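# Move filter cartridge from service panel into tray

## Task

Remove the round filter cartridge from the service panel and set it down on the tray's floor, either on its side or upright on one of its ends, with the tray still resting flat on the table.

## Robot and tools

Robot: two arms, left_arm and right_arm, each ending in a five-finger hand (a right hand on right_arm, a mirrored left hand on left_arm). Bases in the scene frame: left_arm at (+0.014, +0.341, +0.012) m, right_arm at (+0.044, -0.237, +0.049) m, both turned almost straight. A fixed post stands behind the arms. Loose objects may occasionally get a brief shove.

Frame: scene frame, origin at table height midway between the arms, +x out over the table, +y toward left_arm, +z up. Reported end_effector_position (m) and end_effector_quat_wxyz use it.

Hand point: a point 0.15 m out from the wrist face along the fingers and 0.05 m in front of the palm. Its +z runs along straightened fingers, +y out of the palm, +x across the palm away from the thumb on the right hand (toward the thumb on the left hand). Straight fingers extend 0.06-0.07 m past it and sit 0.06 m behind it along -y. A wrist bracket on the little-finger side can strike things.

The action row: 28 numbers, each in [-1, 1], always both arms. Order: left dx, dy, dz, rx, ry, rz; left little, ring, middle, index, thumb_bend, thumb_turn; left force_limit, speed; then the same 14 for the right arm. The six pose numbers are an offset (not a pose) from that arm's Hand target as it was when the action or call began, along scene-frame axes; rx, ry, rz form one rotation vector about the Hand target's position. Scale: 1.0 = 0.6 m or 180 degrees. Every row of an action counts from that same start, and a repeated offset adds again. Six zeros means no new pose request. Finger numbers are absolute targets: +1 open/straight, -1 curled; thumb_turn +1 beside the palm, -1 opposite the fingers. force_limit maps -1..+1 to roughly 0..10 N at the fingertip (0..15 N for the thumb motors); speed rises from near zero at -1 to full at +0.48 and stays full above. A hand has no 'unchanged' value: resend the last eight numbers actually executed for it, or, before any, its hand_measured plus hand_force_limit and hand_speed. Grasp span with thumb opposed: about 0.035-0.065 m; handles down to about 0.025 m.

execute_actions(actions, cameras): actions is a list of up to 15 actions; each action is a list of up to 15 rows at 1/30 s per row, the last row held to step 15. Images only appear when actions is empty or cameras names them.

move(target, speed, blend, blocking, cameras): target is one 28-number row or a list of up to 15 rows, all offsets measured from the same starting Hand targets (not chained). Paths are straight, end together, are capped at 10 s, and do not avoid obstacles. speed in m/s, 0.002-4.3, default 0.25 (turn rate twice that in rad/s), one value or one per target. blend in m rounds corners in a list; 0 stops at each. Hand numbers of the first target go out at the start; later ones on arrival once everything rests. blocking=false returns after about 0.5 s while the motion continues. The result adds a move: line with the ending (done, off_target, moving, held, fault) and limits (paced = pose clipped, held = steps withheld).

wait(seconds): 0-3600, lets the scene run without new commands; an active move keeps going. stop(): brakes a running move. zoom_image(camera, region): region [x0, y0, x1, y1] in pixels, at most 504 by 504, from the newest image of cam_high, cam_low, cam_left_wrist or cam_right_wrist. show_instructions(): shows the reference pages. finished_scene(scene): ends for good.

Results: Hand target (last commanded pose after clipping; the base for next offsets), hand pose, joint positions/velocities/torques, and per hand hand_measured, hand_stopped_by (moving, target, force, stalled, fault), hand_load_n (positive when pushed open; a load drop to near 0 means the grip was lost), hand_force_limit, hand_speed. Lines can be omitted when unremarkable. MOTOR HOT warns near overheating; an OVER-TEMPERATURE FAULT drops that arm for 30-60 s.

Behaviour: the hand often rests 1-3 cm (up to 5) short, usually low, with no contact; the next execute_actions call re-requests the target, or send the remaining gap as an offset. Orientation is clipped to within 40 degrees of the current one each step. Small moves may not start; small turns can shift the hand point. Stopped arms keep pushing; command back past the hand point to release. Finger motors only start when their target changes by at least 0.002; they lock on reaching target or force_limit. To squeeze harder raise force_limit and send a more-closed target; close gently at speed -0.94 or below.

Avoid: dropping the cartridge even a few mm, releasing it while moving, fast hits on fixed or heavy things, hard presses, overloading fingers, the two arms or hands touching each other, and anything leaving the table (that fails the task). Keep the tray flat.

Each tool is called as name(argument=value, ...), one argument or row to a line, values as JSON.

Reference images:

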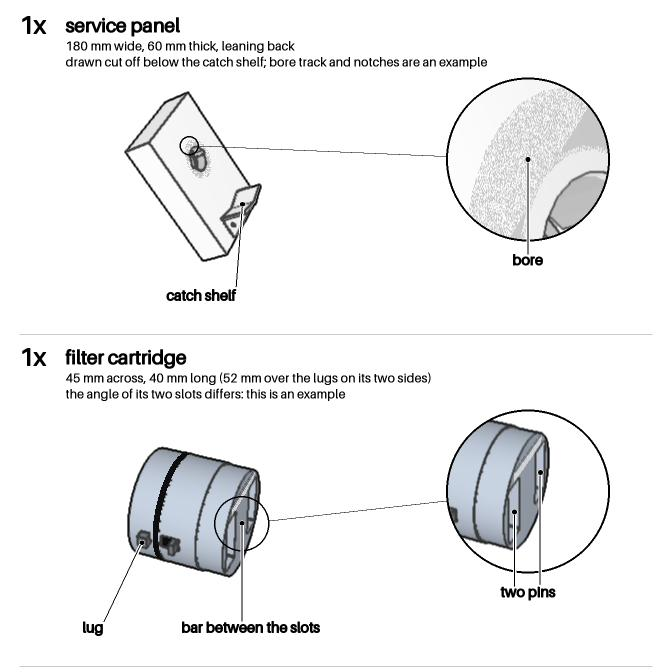

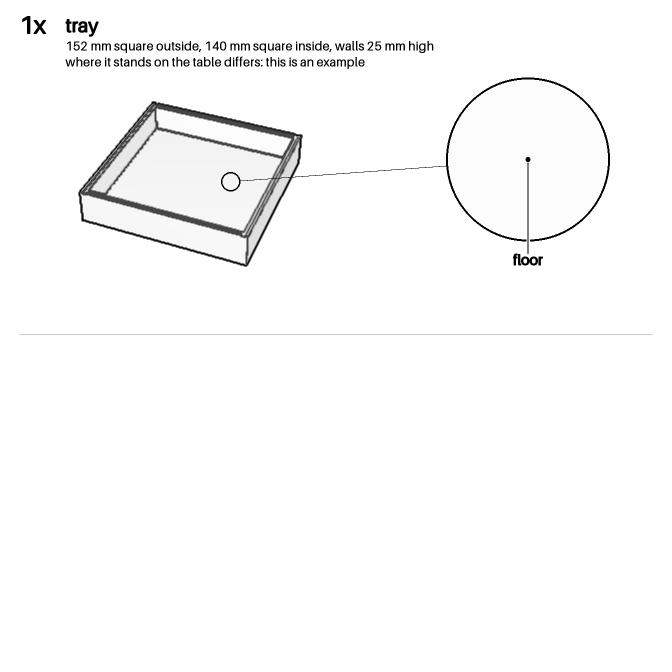

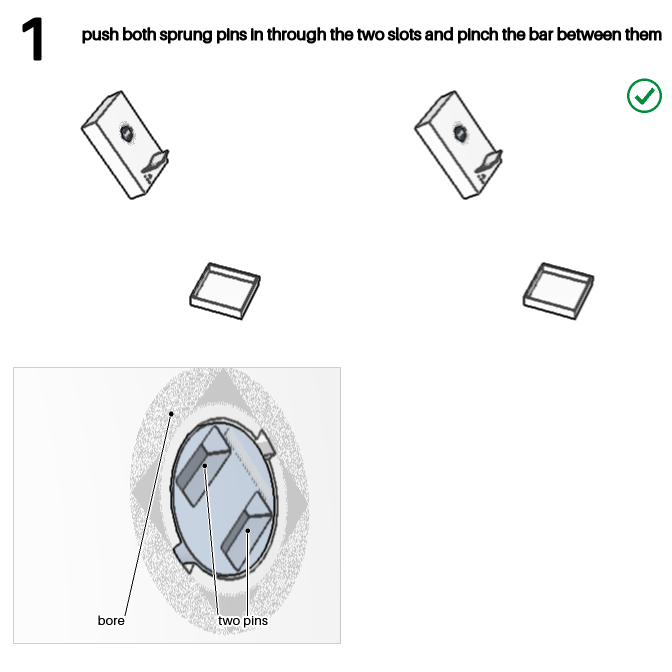

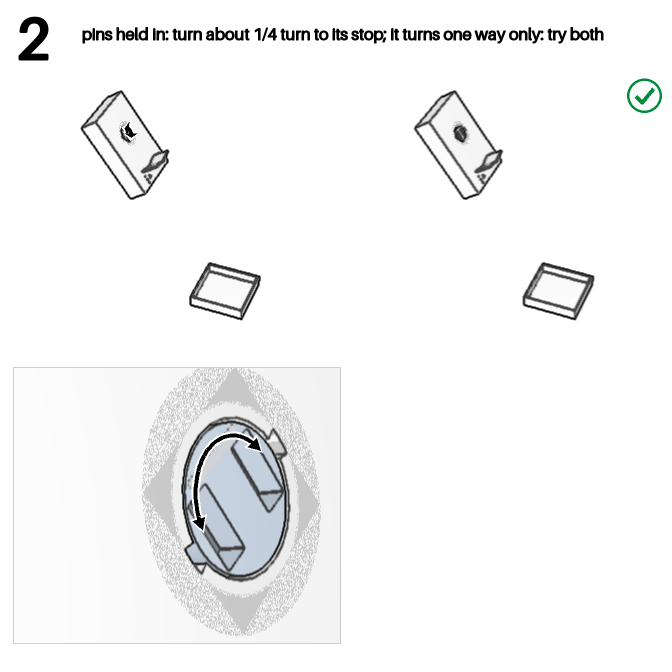

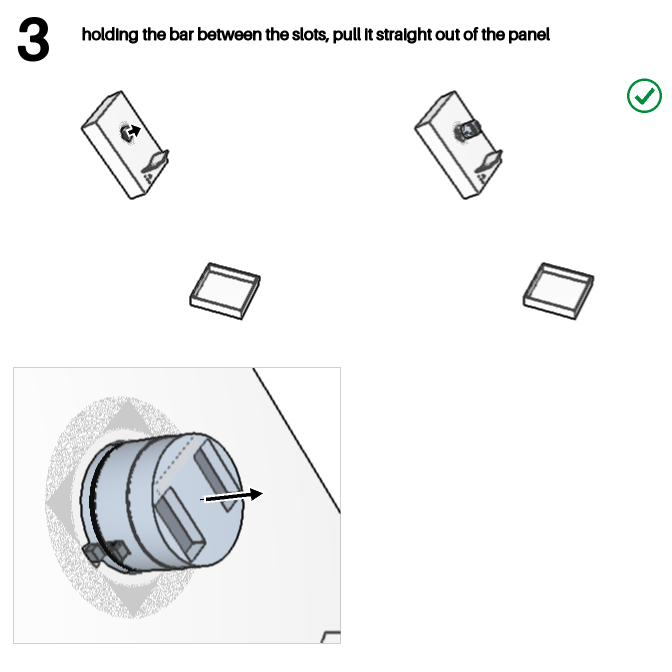

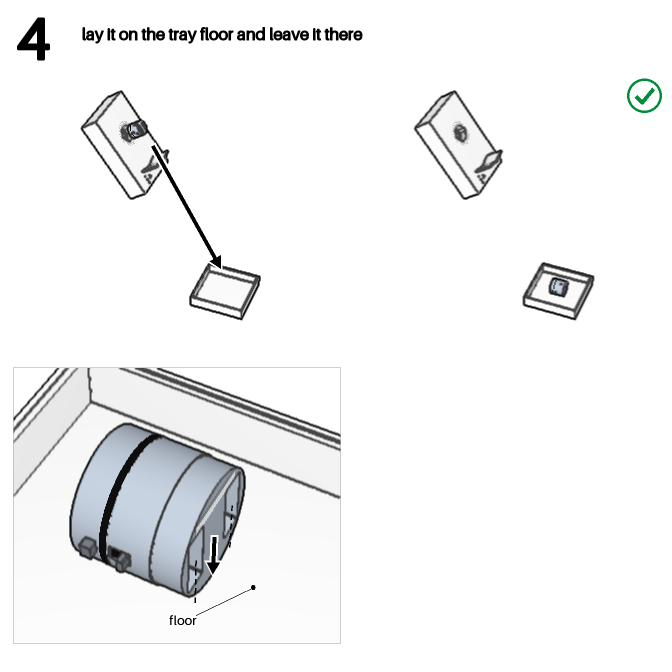

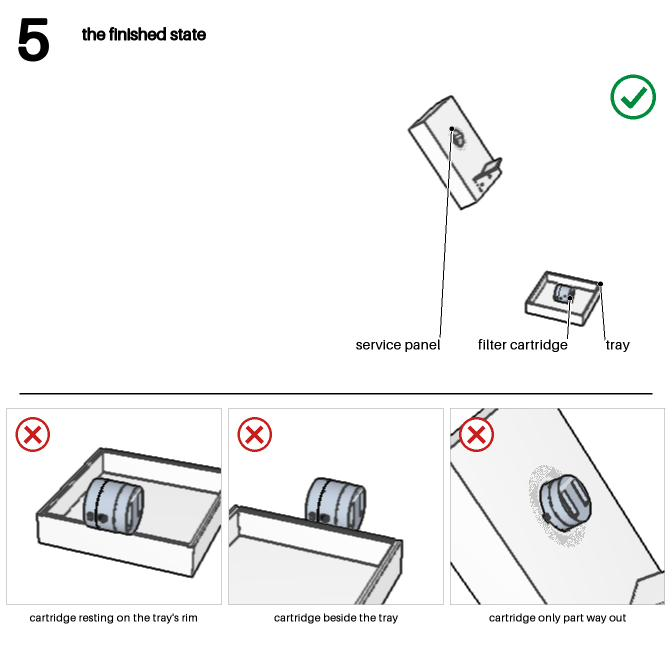

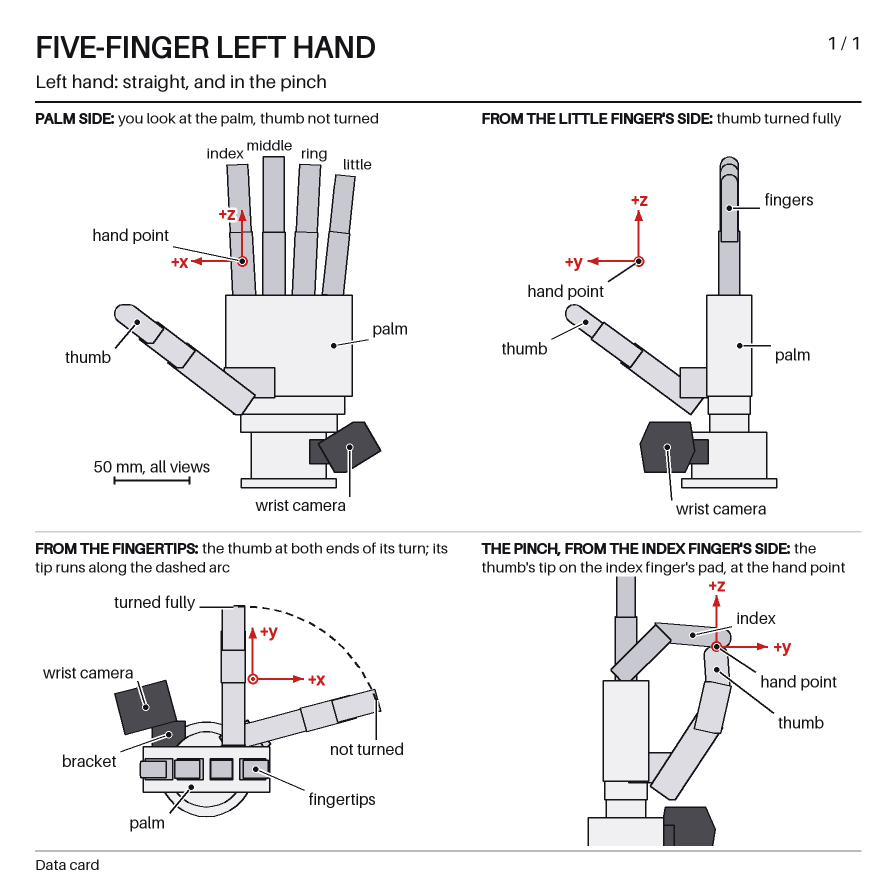

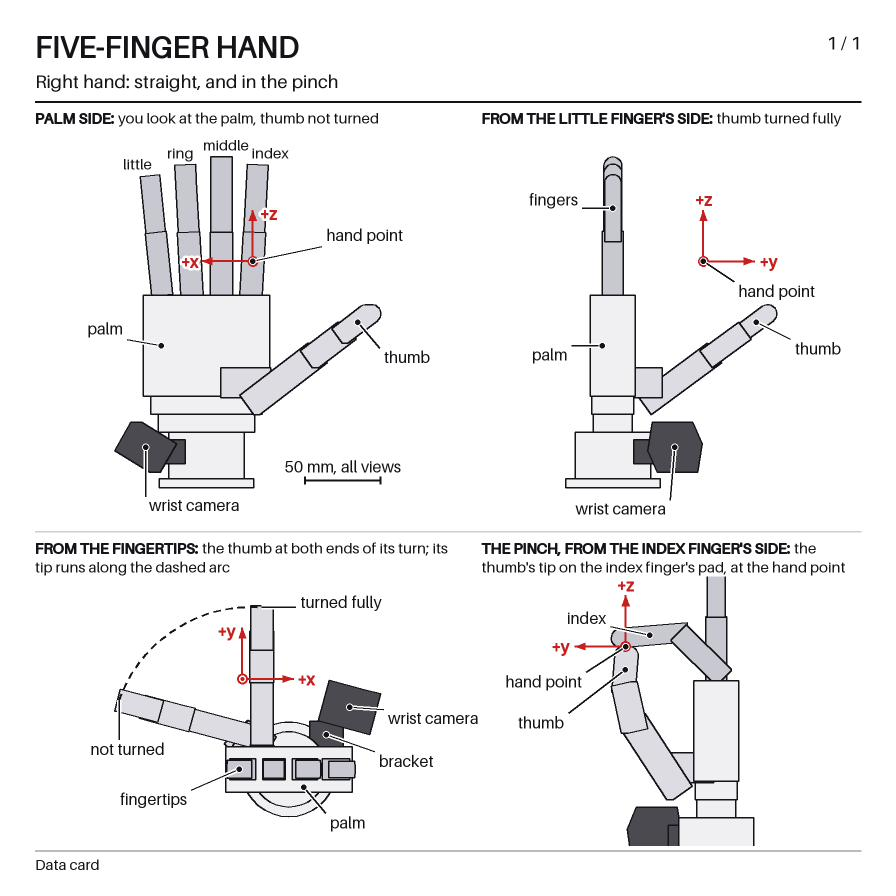

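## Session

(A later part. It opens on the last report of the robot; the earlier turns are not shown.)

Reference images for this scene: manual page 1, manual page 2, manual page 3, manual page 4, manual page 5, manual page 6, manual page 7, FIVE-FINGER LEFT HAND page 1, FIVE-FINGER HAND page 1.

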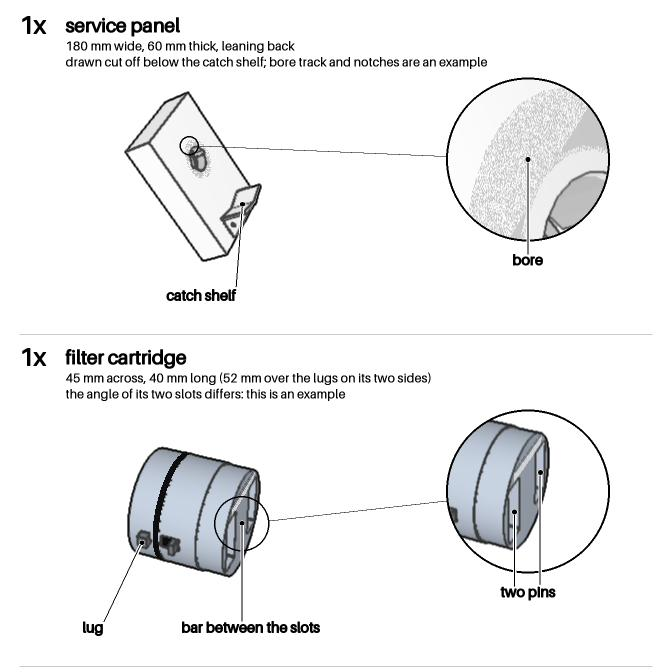

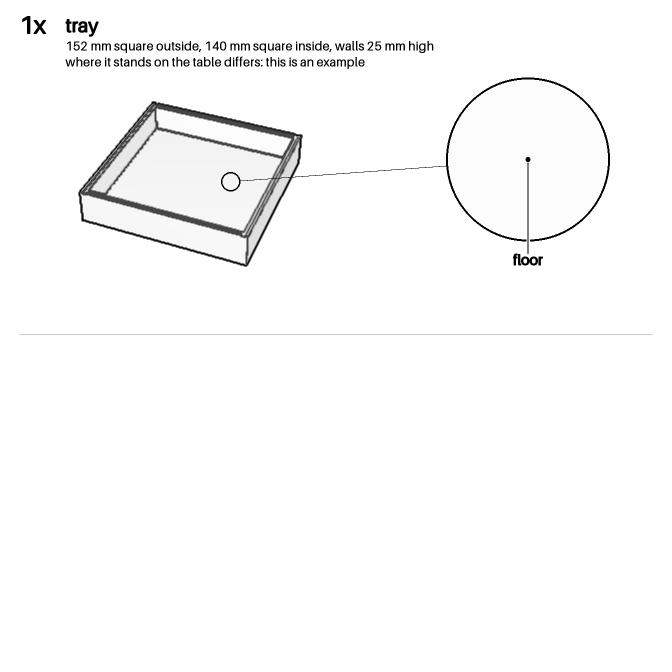

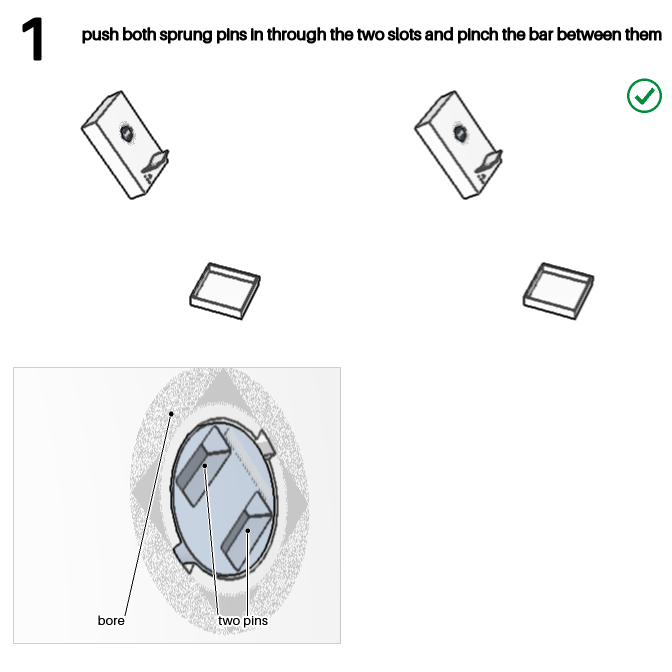

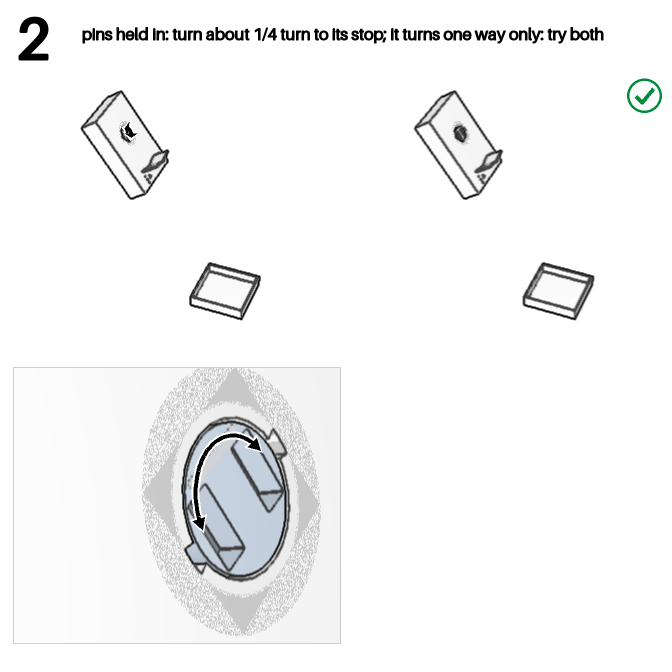

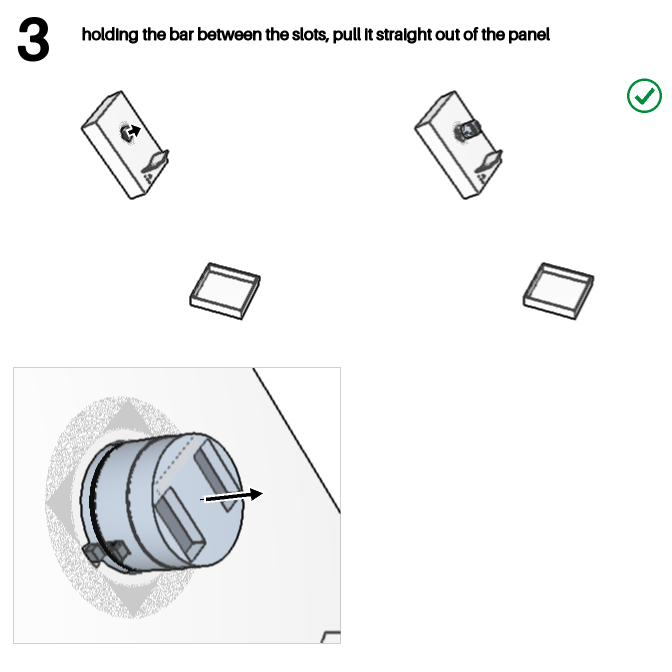

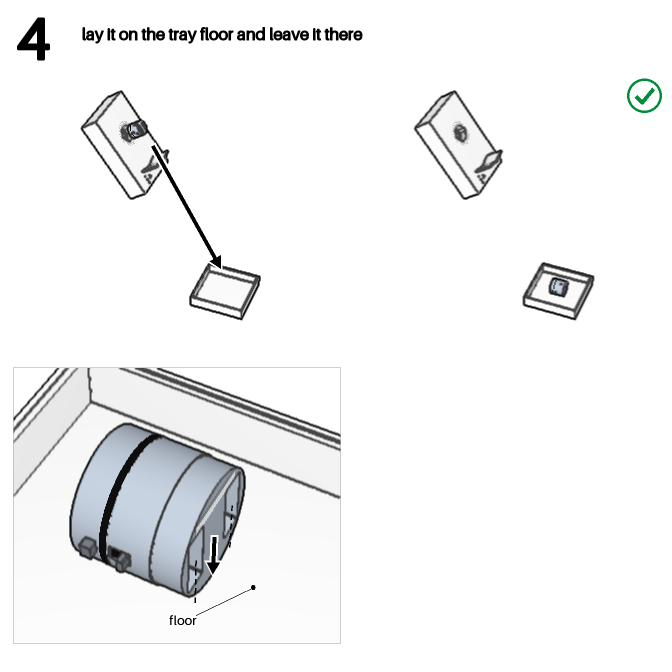

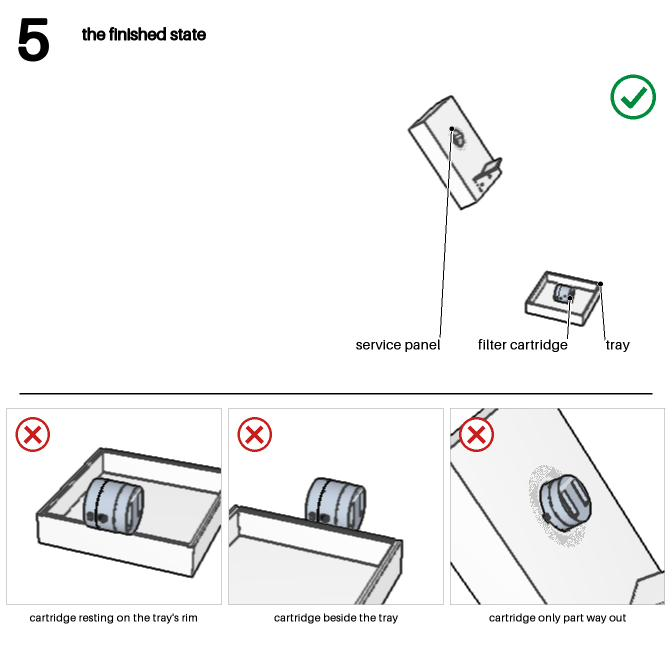

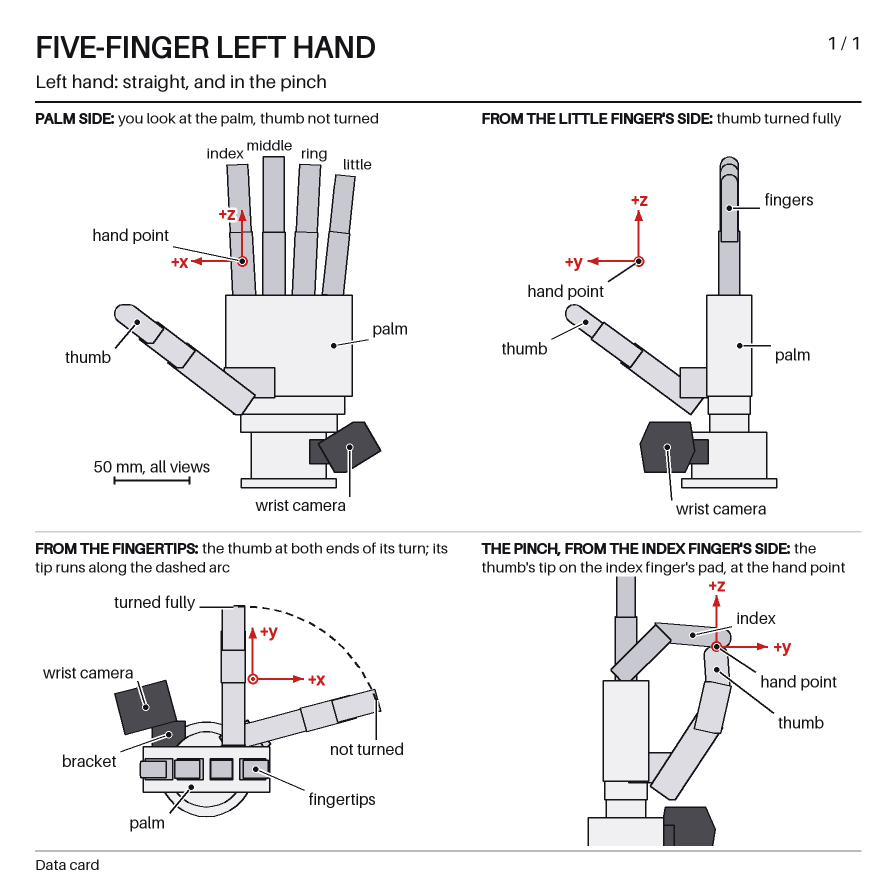

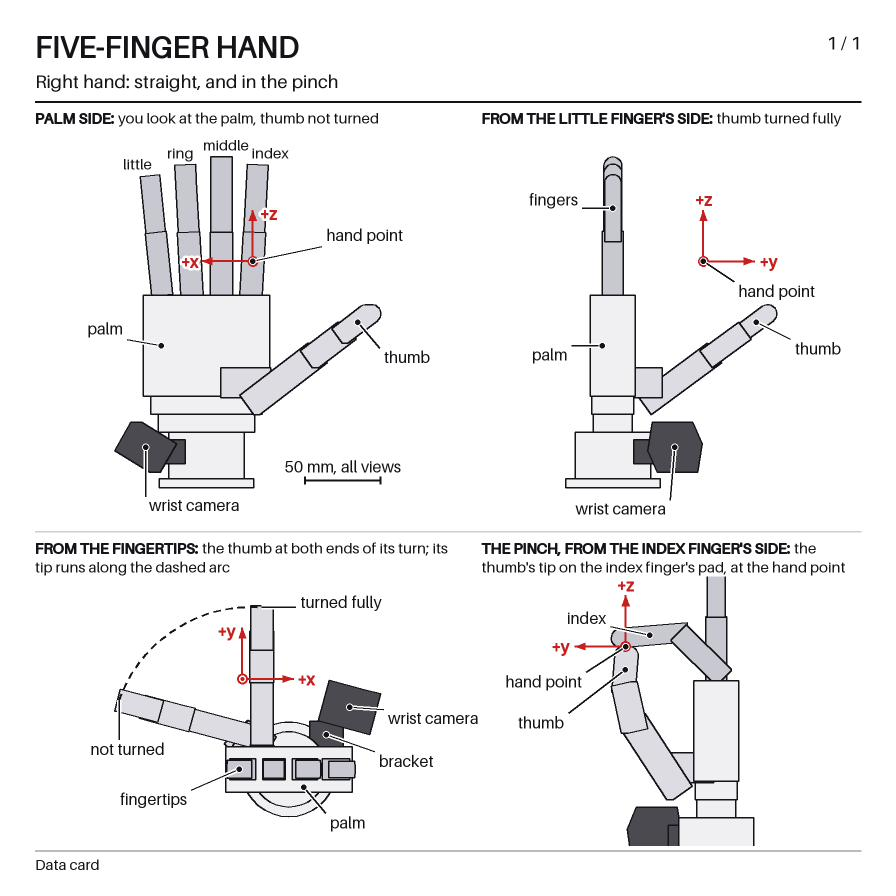

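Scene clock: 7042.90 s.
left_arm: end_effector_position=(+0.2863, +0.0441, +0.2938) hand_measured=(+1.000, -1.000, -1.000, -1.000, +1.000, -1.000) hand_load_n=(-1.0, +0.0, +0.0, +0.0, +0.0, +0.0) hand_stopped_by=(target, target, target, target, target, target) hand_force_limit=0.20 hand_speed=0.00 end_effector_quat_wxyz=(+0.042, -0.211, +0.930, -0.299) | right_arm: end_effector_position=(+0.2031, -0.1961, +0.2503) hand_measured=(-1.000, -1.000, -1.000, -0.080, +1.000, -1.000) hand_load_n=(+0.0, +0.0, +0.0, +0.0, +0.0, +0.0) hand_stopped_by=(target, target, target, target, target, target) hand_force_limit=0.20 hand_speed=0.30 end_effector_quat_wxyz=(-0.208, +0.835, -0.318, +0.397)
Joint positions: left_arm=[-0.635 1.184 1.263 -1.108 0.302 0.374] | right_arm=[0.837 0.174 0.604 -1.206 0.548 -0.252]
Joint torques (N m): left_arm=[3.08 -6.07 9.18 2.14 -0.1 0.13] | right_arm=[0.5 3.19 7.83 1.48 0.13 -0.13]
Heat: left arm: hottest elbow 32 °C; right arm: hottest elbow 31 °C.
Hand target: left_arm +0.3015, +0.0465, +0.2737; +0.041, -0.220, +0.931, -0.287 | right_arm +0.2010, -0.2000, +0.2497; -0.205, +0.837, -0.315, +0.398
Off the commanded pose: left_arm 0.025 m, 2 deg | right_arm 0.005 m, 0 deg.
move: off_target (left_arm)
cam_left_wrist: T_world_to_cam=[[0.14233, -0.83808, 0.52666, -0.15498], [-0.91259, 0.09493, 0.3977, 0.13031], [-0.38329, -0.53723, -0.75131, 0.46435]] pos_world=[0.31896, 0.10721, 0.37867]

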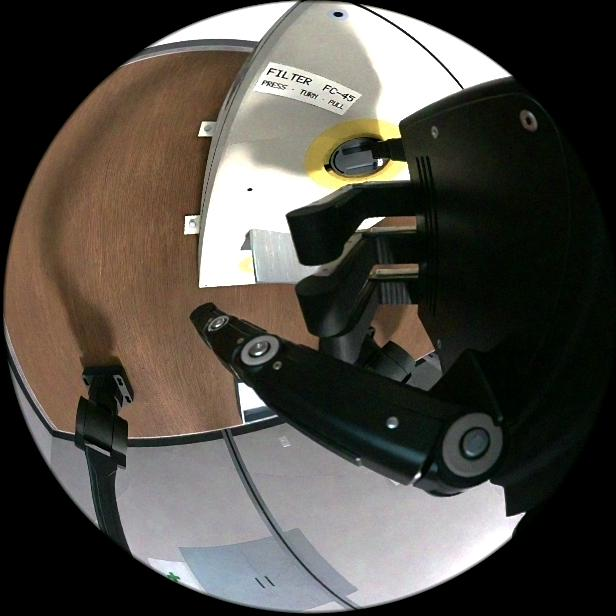

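move(
  target=[
    [-0.0335,0.007,0.0345,0,0,0,1,-1,-1,-1,1,-1,0.2,0.0,0,0,0,0,0,0,-1,-1,-1,1,1,-1,0.2,0.3],
    [-0.007,0.007,-0.0098,0,0,0,1,-1,-1,-1,1,-1,0.2,0.0,0,0,0,0,0,0,-1,-1,-1,1,1,-1,0.2,0.3],
  ],
  speed=0.05,
  cameras=["cam_left_wrist"],
)

zoom_image(
  camera="cam_left_wrist",
  region=[330, 100, 400, 170],
)

Scene clock: 7050.87 s.
left_arm: end_effector_position=(+0.2862, +0.0464, +0.2864) hand_measured=(+1.000, -1.000, -1.000, -1.000, +1.000, -1.000) hand_load_n=(-1.0, +0.0, +0.5, +0.0, +0.0, +0.0) hand_stopped_by=(target, target, target, target, target, target) hand_force_limit=0.20 hand_speed=0.00 end_effector_quat_wxyz=(+0.040, -0.212, +0.930, -0.296) | right_arm: end_effector_position=(+0.2031, -0.1961, +0.2503) hand_measured=(-1.000, -1.000, -1.000, -0.080, +1.000, -1.000) hand_load_n=(+0.0, +0.0, +0.0, +0.0, +0.0, +0.5) hand_stopped_by=(target, target, target, target, target, target) hand_force_limit=0.20 hand_speed=0.30 end_effector_quat_wxyz=(-0.208, +0.835, -0.318, +0.397)
Joint positions: left_arm=[-0.631 1.182 1.243 -1.097 0.303 0.377] | right_arm=[0.837 0.174 0.604 -1.206 0.548 -0.252]
Joint torques (N m): left_arm=[3.02 -7.06 8.54 2.18 -0.07 0.13] | right_arm=[0.56 3.37 7.82 1.44 0.13 -0.11]
Heat: left arm: hottest elbow 32 °C; right arm: hottest elbow 31 °C.
Hand target: left_arm +0.2974, +0.0507, +0.2680; +0.041, -0.220, +0.931, -0.287 | right_arm +0.2010, -0.2000, +0.2497; -0.205, +0.837, -0.315, +0.398
Off the commanded pose: left_arm 0.022 m, 1 deg | right_arm 0.005 m, 0 deg.
move: off_target (left_arm)
cam_left_wrist: T_world_to_cam=[[0.14603, -0.83987, 0.52278, -0.14896], [-0.9113, 0.09144, 0.40147, 0.13171], [-0.38499, -0.53504, -0.75201, 0.46047]] pos_world=[0.31906, 0.10921, 0.37127]

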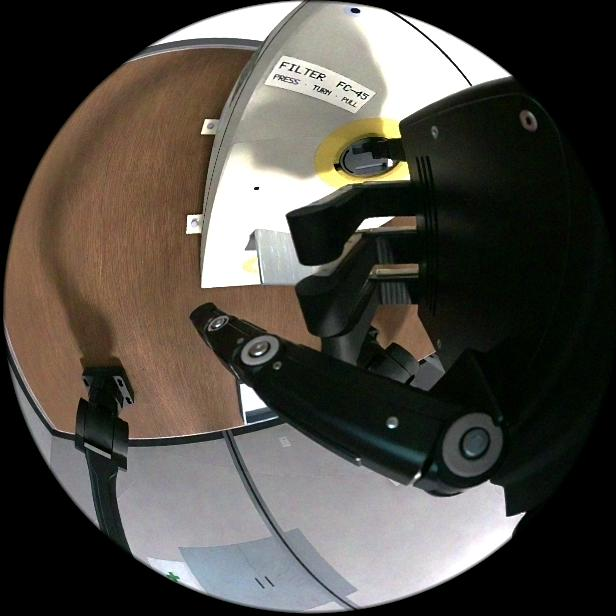

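Scaled by 7.200 from the camera's image (finer frame: 880x880).

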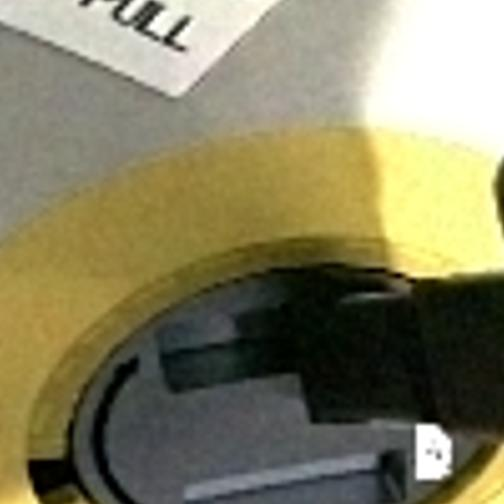

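zoom_image(
  camera="cam_left_wrist",
  region=[345, 138, 375, 162],
)

Scaled by 16.800 from the camera's image (finer frame: 880x880).

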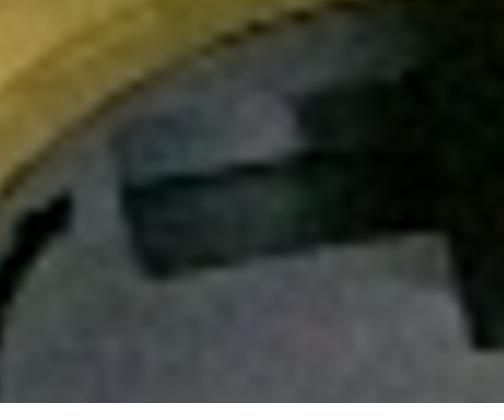

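move(
  target=[
    [0.041,0,-0.0287,0,0,0,1,-1,-1,-1,1,-1,0.2,0.0,0,0,0,0,0,0,-1,-1,-1,1,1,-1,0.2,0.3],
  ],
  speed=0.05,
  cameras=["cam_left_wrist"],
)

zoom_image(
  camera="cam_left_wrist",
  region=[330, 100, 400, 170],
)

Scene clock: 7062.40 s.
left_arm: end_effector_position=(+0.2890, +0.0478, +0.2860) hand_measured=(+1.000, -1.000, -1.000, -1.000, +1.000, -1.000) hand_load_n=(-4.5, +0.0, +0.0, +0.0, +0.0, +0.0) hand_stopped_by=(target, target, target, target, target, target) hand_force_limit=0.20 hand_speed=0.00 end_effector_quat_wxyz=(+0.033, -0.204, +0.929, -0.308) | right_arm: end_effector_position=(+0.2031, -0.1961, +0.2503) hand_measured=(-1.000, -1.000, -1.000, -0.080, +1.000, -1.000) hand_load_n=(+0.0, +0.0, +0.0, +0.0, +0.0, +0.5) hand_stopped_by=(target, target, target, target, target, target) hand_force_limit=0.20 hand_speed=0.30 end_effector_quat_wxyz=(-0.208, +0.835, -0.318, +0.397)
Joint positions: left_arm=[-0.61 1.183 1.238 -1.087 0.342 0.403] | right_arm=[0.837 0.174 0.604 -1.206 0.548 -0.252]
Joint torques (N m): left_arm=[4.19 -3.66 8.72 3.37 -0.93 0.24] | right_arm=[0.73 3.49 7.79 1.46 0.13 -0.12]
Heat: left arm: hottest elbow 31 °C; right arm: hottest elbow 31 °C.
Hand target: left_arm +0.3220, +0.0507, +0.2506; +0.041, -0.220, +0.931, -0.287 | right_arm +0.2010, -0.2000, +0.2497; -0.205, +0.837, -0.315, +0.398
Off the commanded pose: left_arm 0.048 m, 3 deg | right_arm 0.005 m, 0 deg.
move: off_target (left_arm)
cam_left_wrist: T_world_to_cam=[[0.13066, -0.83004, 0.54218, -0.14963], [-0.90778, 0.11969, 0.40201, 0.13174], [-0.39858, -0.5447, -0.73786, 0.46243]] pos_world=[0.32346, 0.11191, 0.36937]

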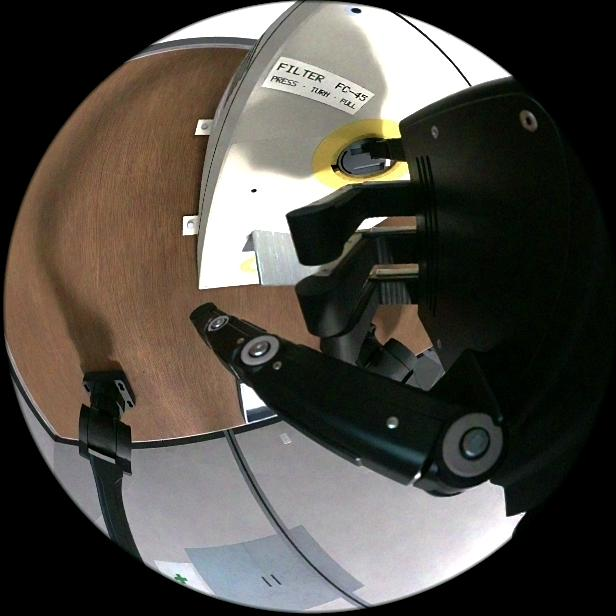

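Scaled by 7.200 from the camera's image (finer frame: 880x880).

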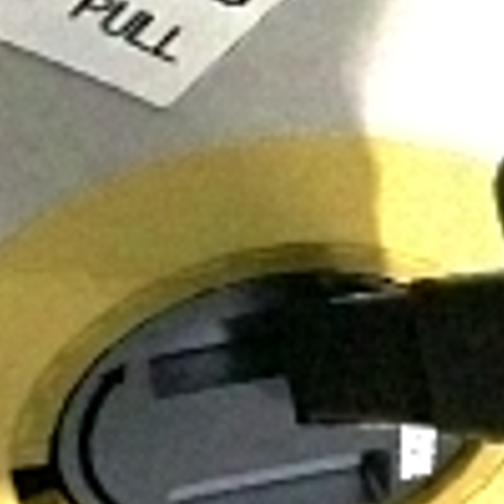

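zoom_image(
  camera="cam_left_wrist",
  region=[343, 138, 373, 162],
)

Scaled by 16.800 from the camera's image (finer frame: 880x880).

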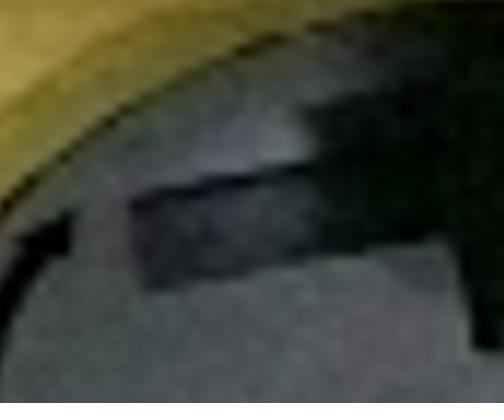

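move(
  target=[
    [0.0614,0,-0.0431,0,0,0,1,-1,-1,-1,1,-1,0.2,0.0,0,0,0,0,0,0,-1,-1,-1,1,1,-1,0.2,0.3],
  ],
  speed=0.05,
  cameras=["cam_left_wrist"],
)

zoom_image(
  camera="cam_left_wrist",
  region=[330, 100, 400, 170],
)

Scene clock: 7068.57 s.
left_arm: end_effector_position=(+0.2933, +0.0489, +0.2840) hand_measured=(+1.000, -1.000, -1.000, -1.000, +1.000, -1.000) hand_load_n=(-10.5, +0.0, +0.0, +0.0, +0.0, +0.0) hand_stopped_by=(target, target, target, target, target, target) hand_force_limit=0.20 hand_speed=0.00 end_effector_quat_wxyz=(+0.018, -0.194, +0.928, -0.318) | right_arm: end_effector_position=(+0.2031, -0.1961, +0.2503) hand_measured=(-1.000, -1.000, -1.000, -0.080, +1.000, -1.000) hand_load_n=(+0.0, +0.0, +0.0, +0.0, +0.0, +0.5) hand_stopped_by=(target, target, target, target, target, target) hand_force_limit=0.20 hand_speed=0.30 end_effector_quat_wxyz=(-0.208, +0.835, -0.318, +0.397)
Joint positions: left_arm=[-0.581 1.196 1.238 -1.085 0.398 0.437] | right_arm=[0.837 0.174 0.604 -1.206 0.548 -0.252]
Joint torques (N m): left_arm=[6.07 -0.44 8.42 5.35 -2.22 0.36] | right_arm=[0.62 3.25 7.75 1.42 0.13 -0.12]
Heat: left arm: hottest elbow 31 °C; right arm: hottest elbow 31 °C.
Hand target: left_arm +0.3588, +0.0506, +0.2247; +0.041, -0.220, +0.931, -0.287 | right_arm +0.2010, -0.2000, +0.2497; -0.205, +0.837, -0.315, +0.398
Off the commanded pose: left_arm 0.088 m, 5 deg | right_arm 0.005 m, 0 deg.
move: off_target (left_arm)
cam_left_wrist: T_world_to_cam=[[0.11861, -0.81869, 0.56185, -0.15068], [-0.89683, 0.15454, 0.41451, 0.12787], [-0.42618, -0.55305, -0.71589, 0.46549]] pos_world=[0.33094, 0.11432, 0.3649]

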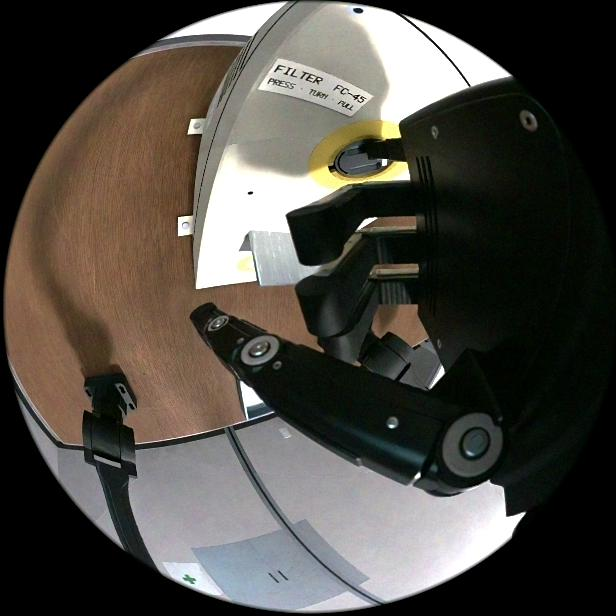

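Scaled by 7.200 from the camera's image (finer frame: 880x880).

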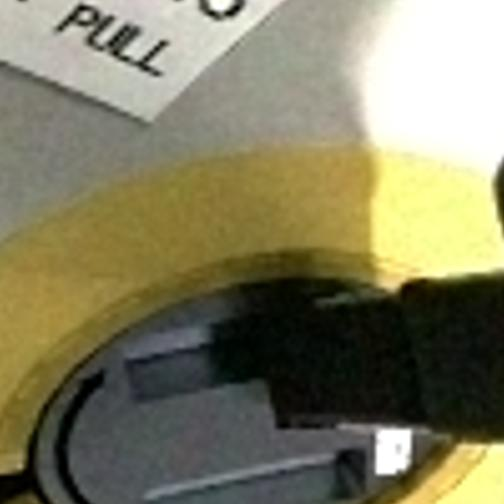

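zoom_image(
  camera="cam_left_wrist",
  region=[339, 138, 369, 162],
)

Scaled by 16.800 from the camera's image (finer frame: 880x880).

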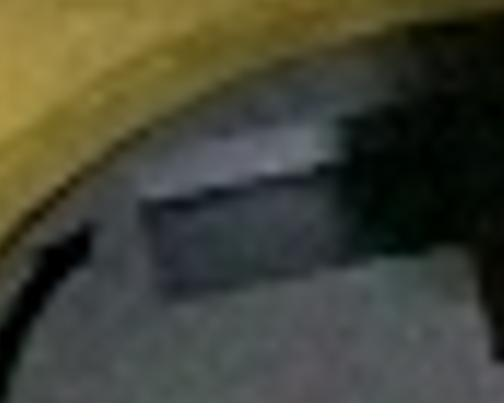

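zoom_image(
  camera="cam_left_wrist",
  region=[170, 280, 300, 400],
)

Scaled by 3.877 from the camera's image (finer frame: 880x880).

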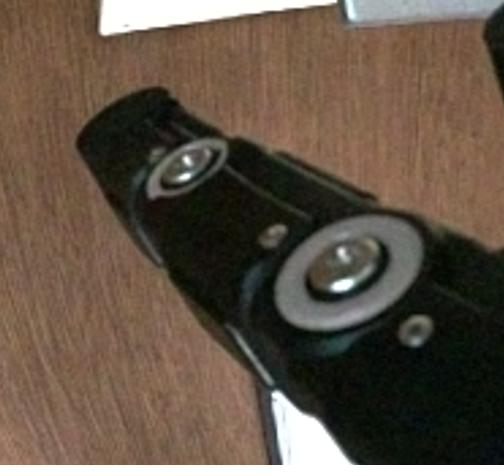

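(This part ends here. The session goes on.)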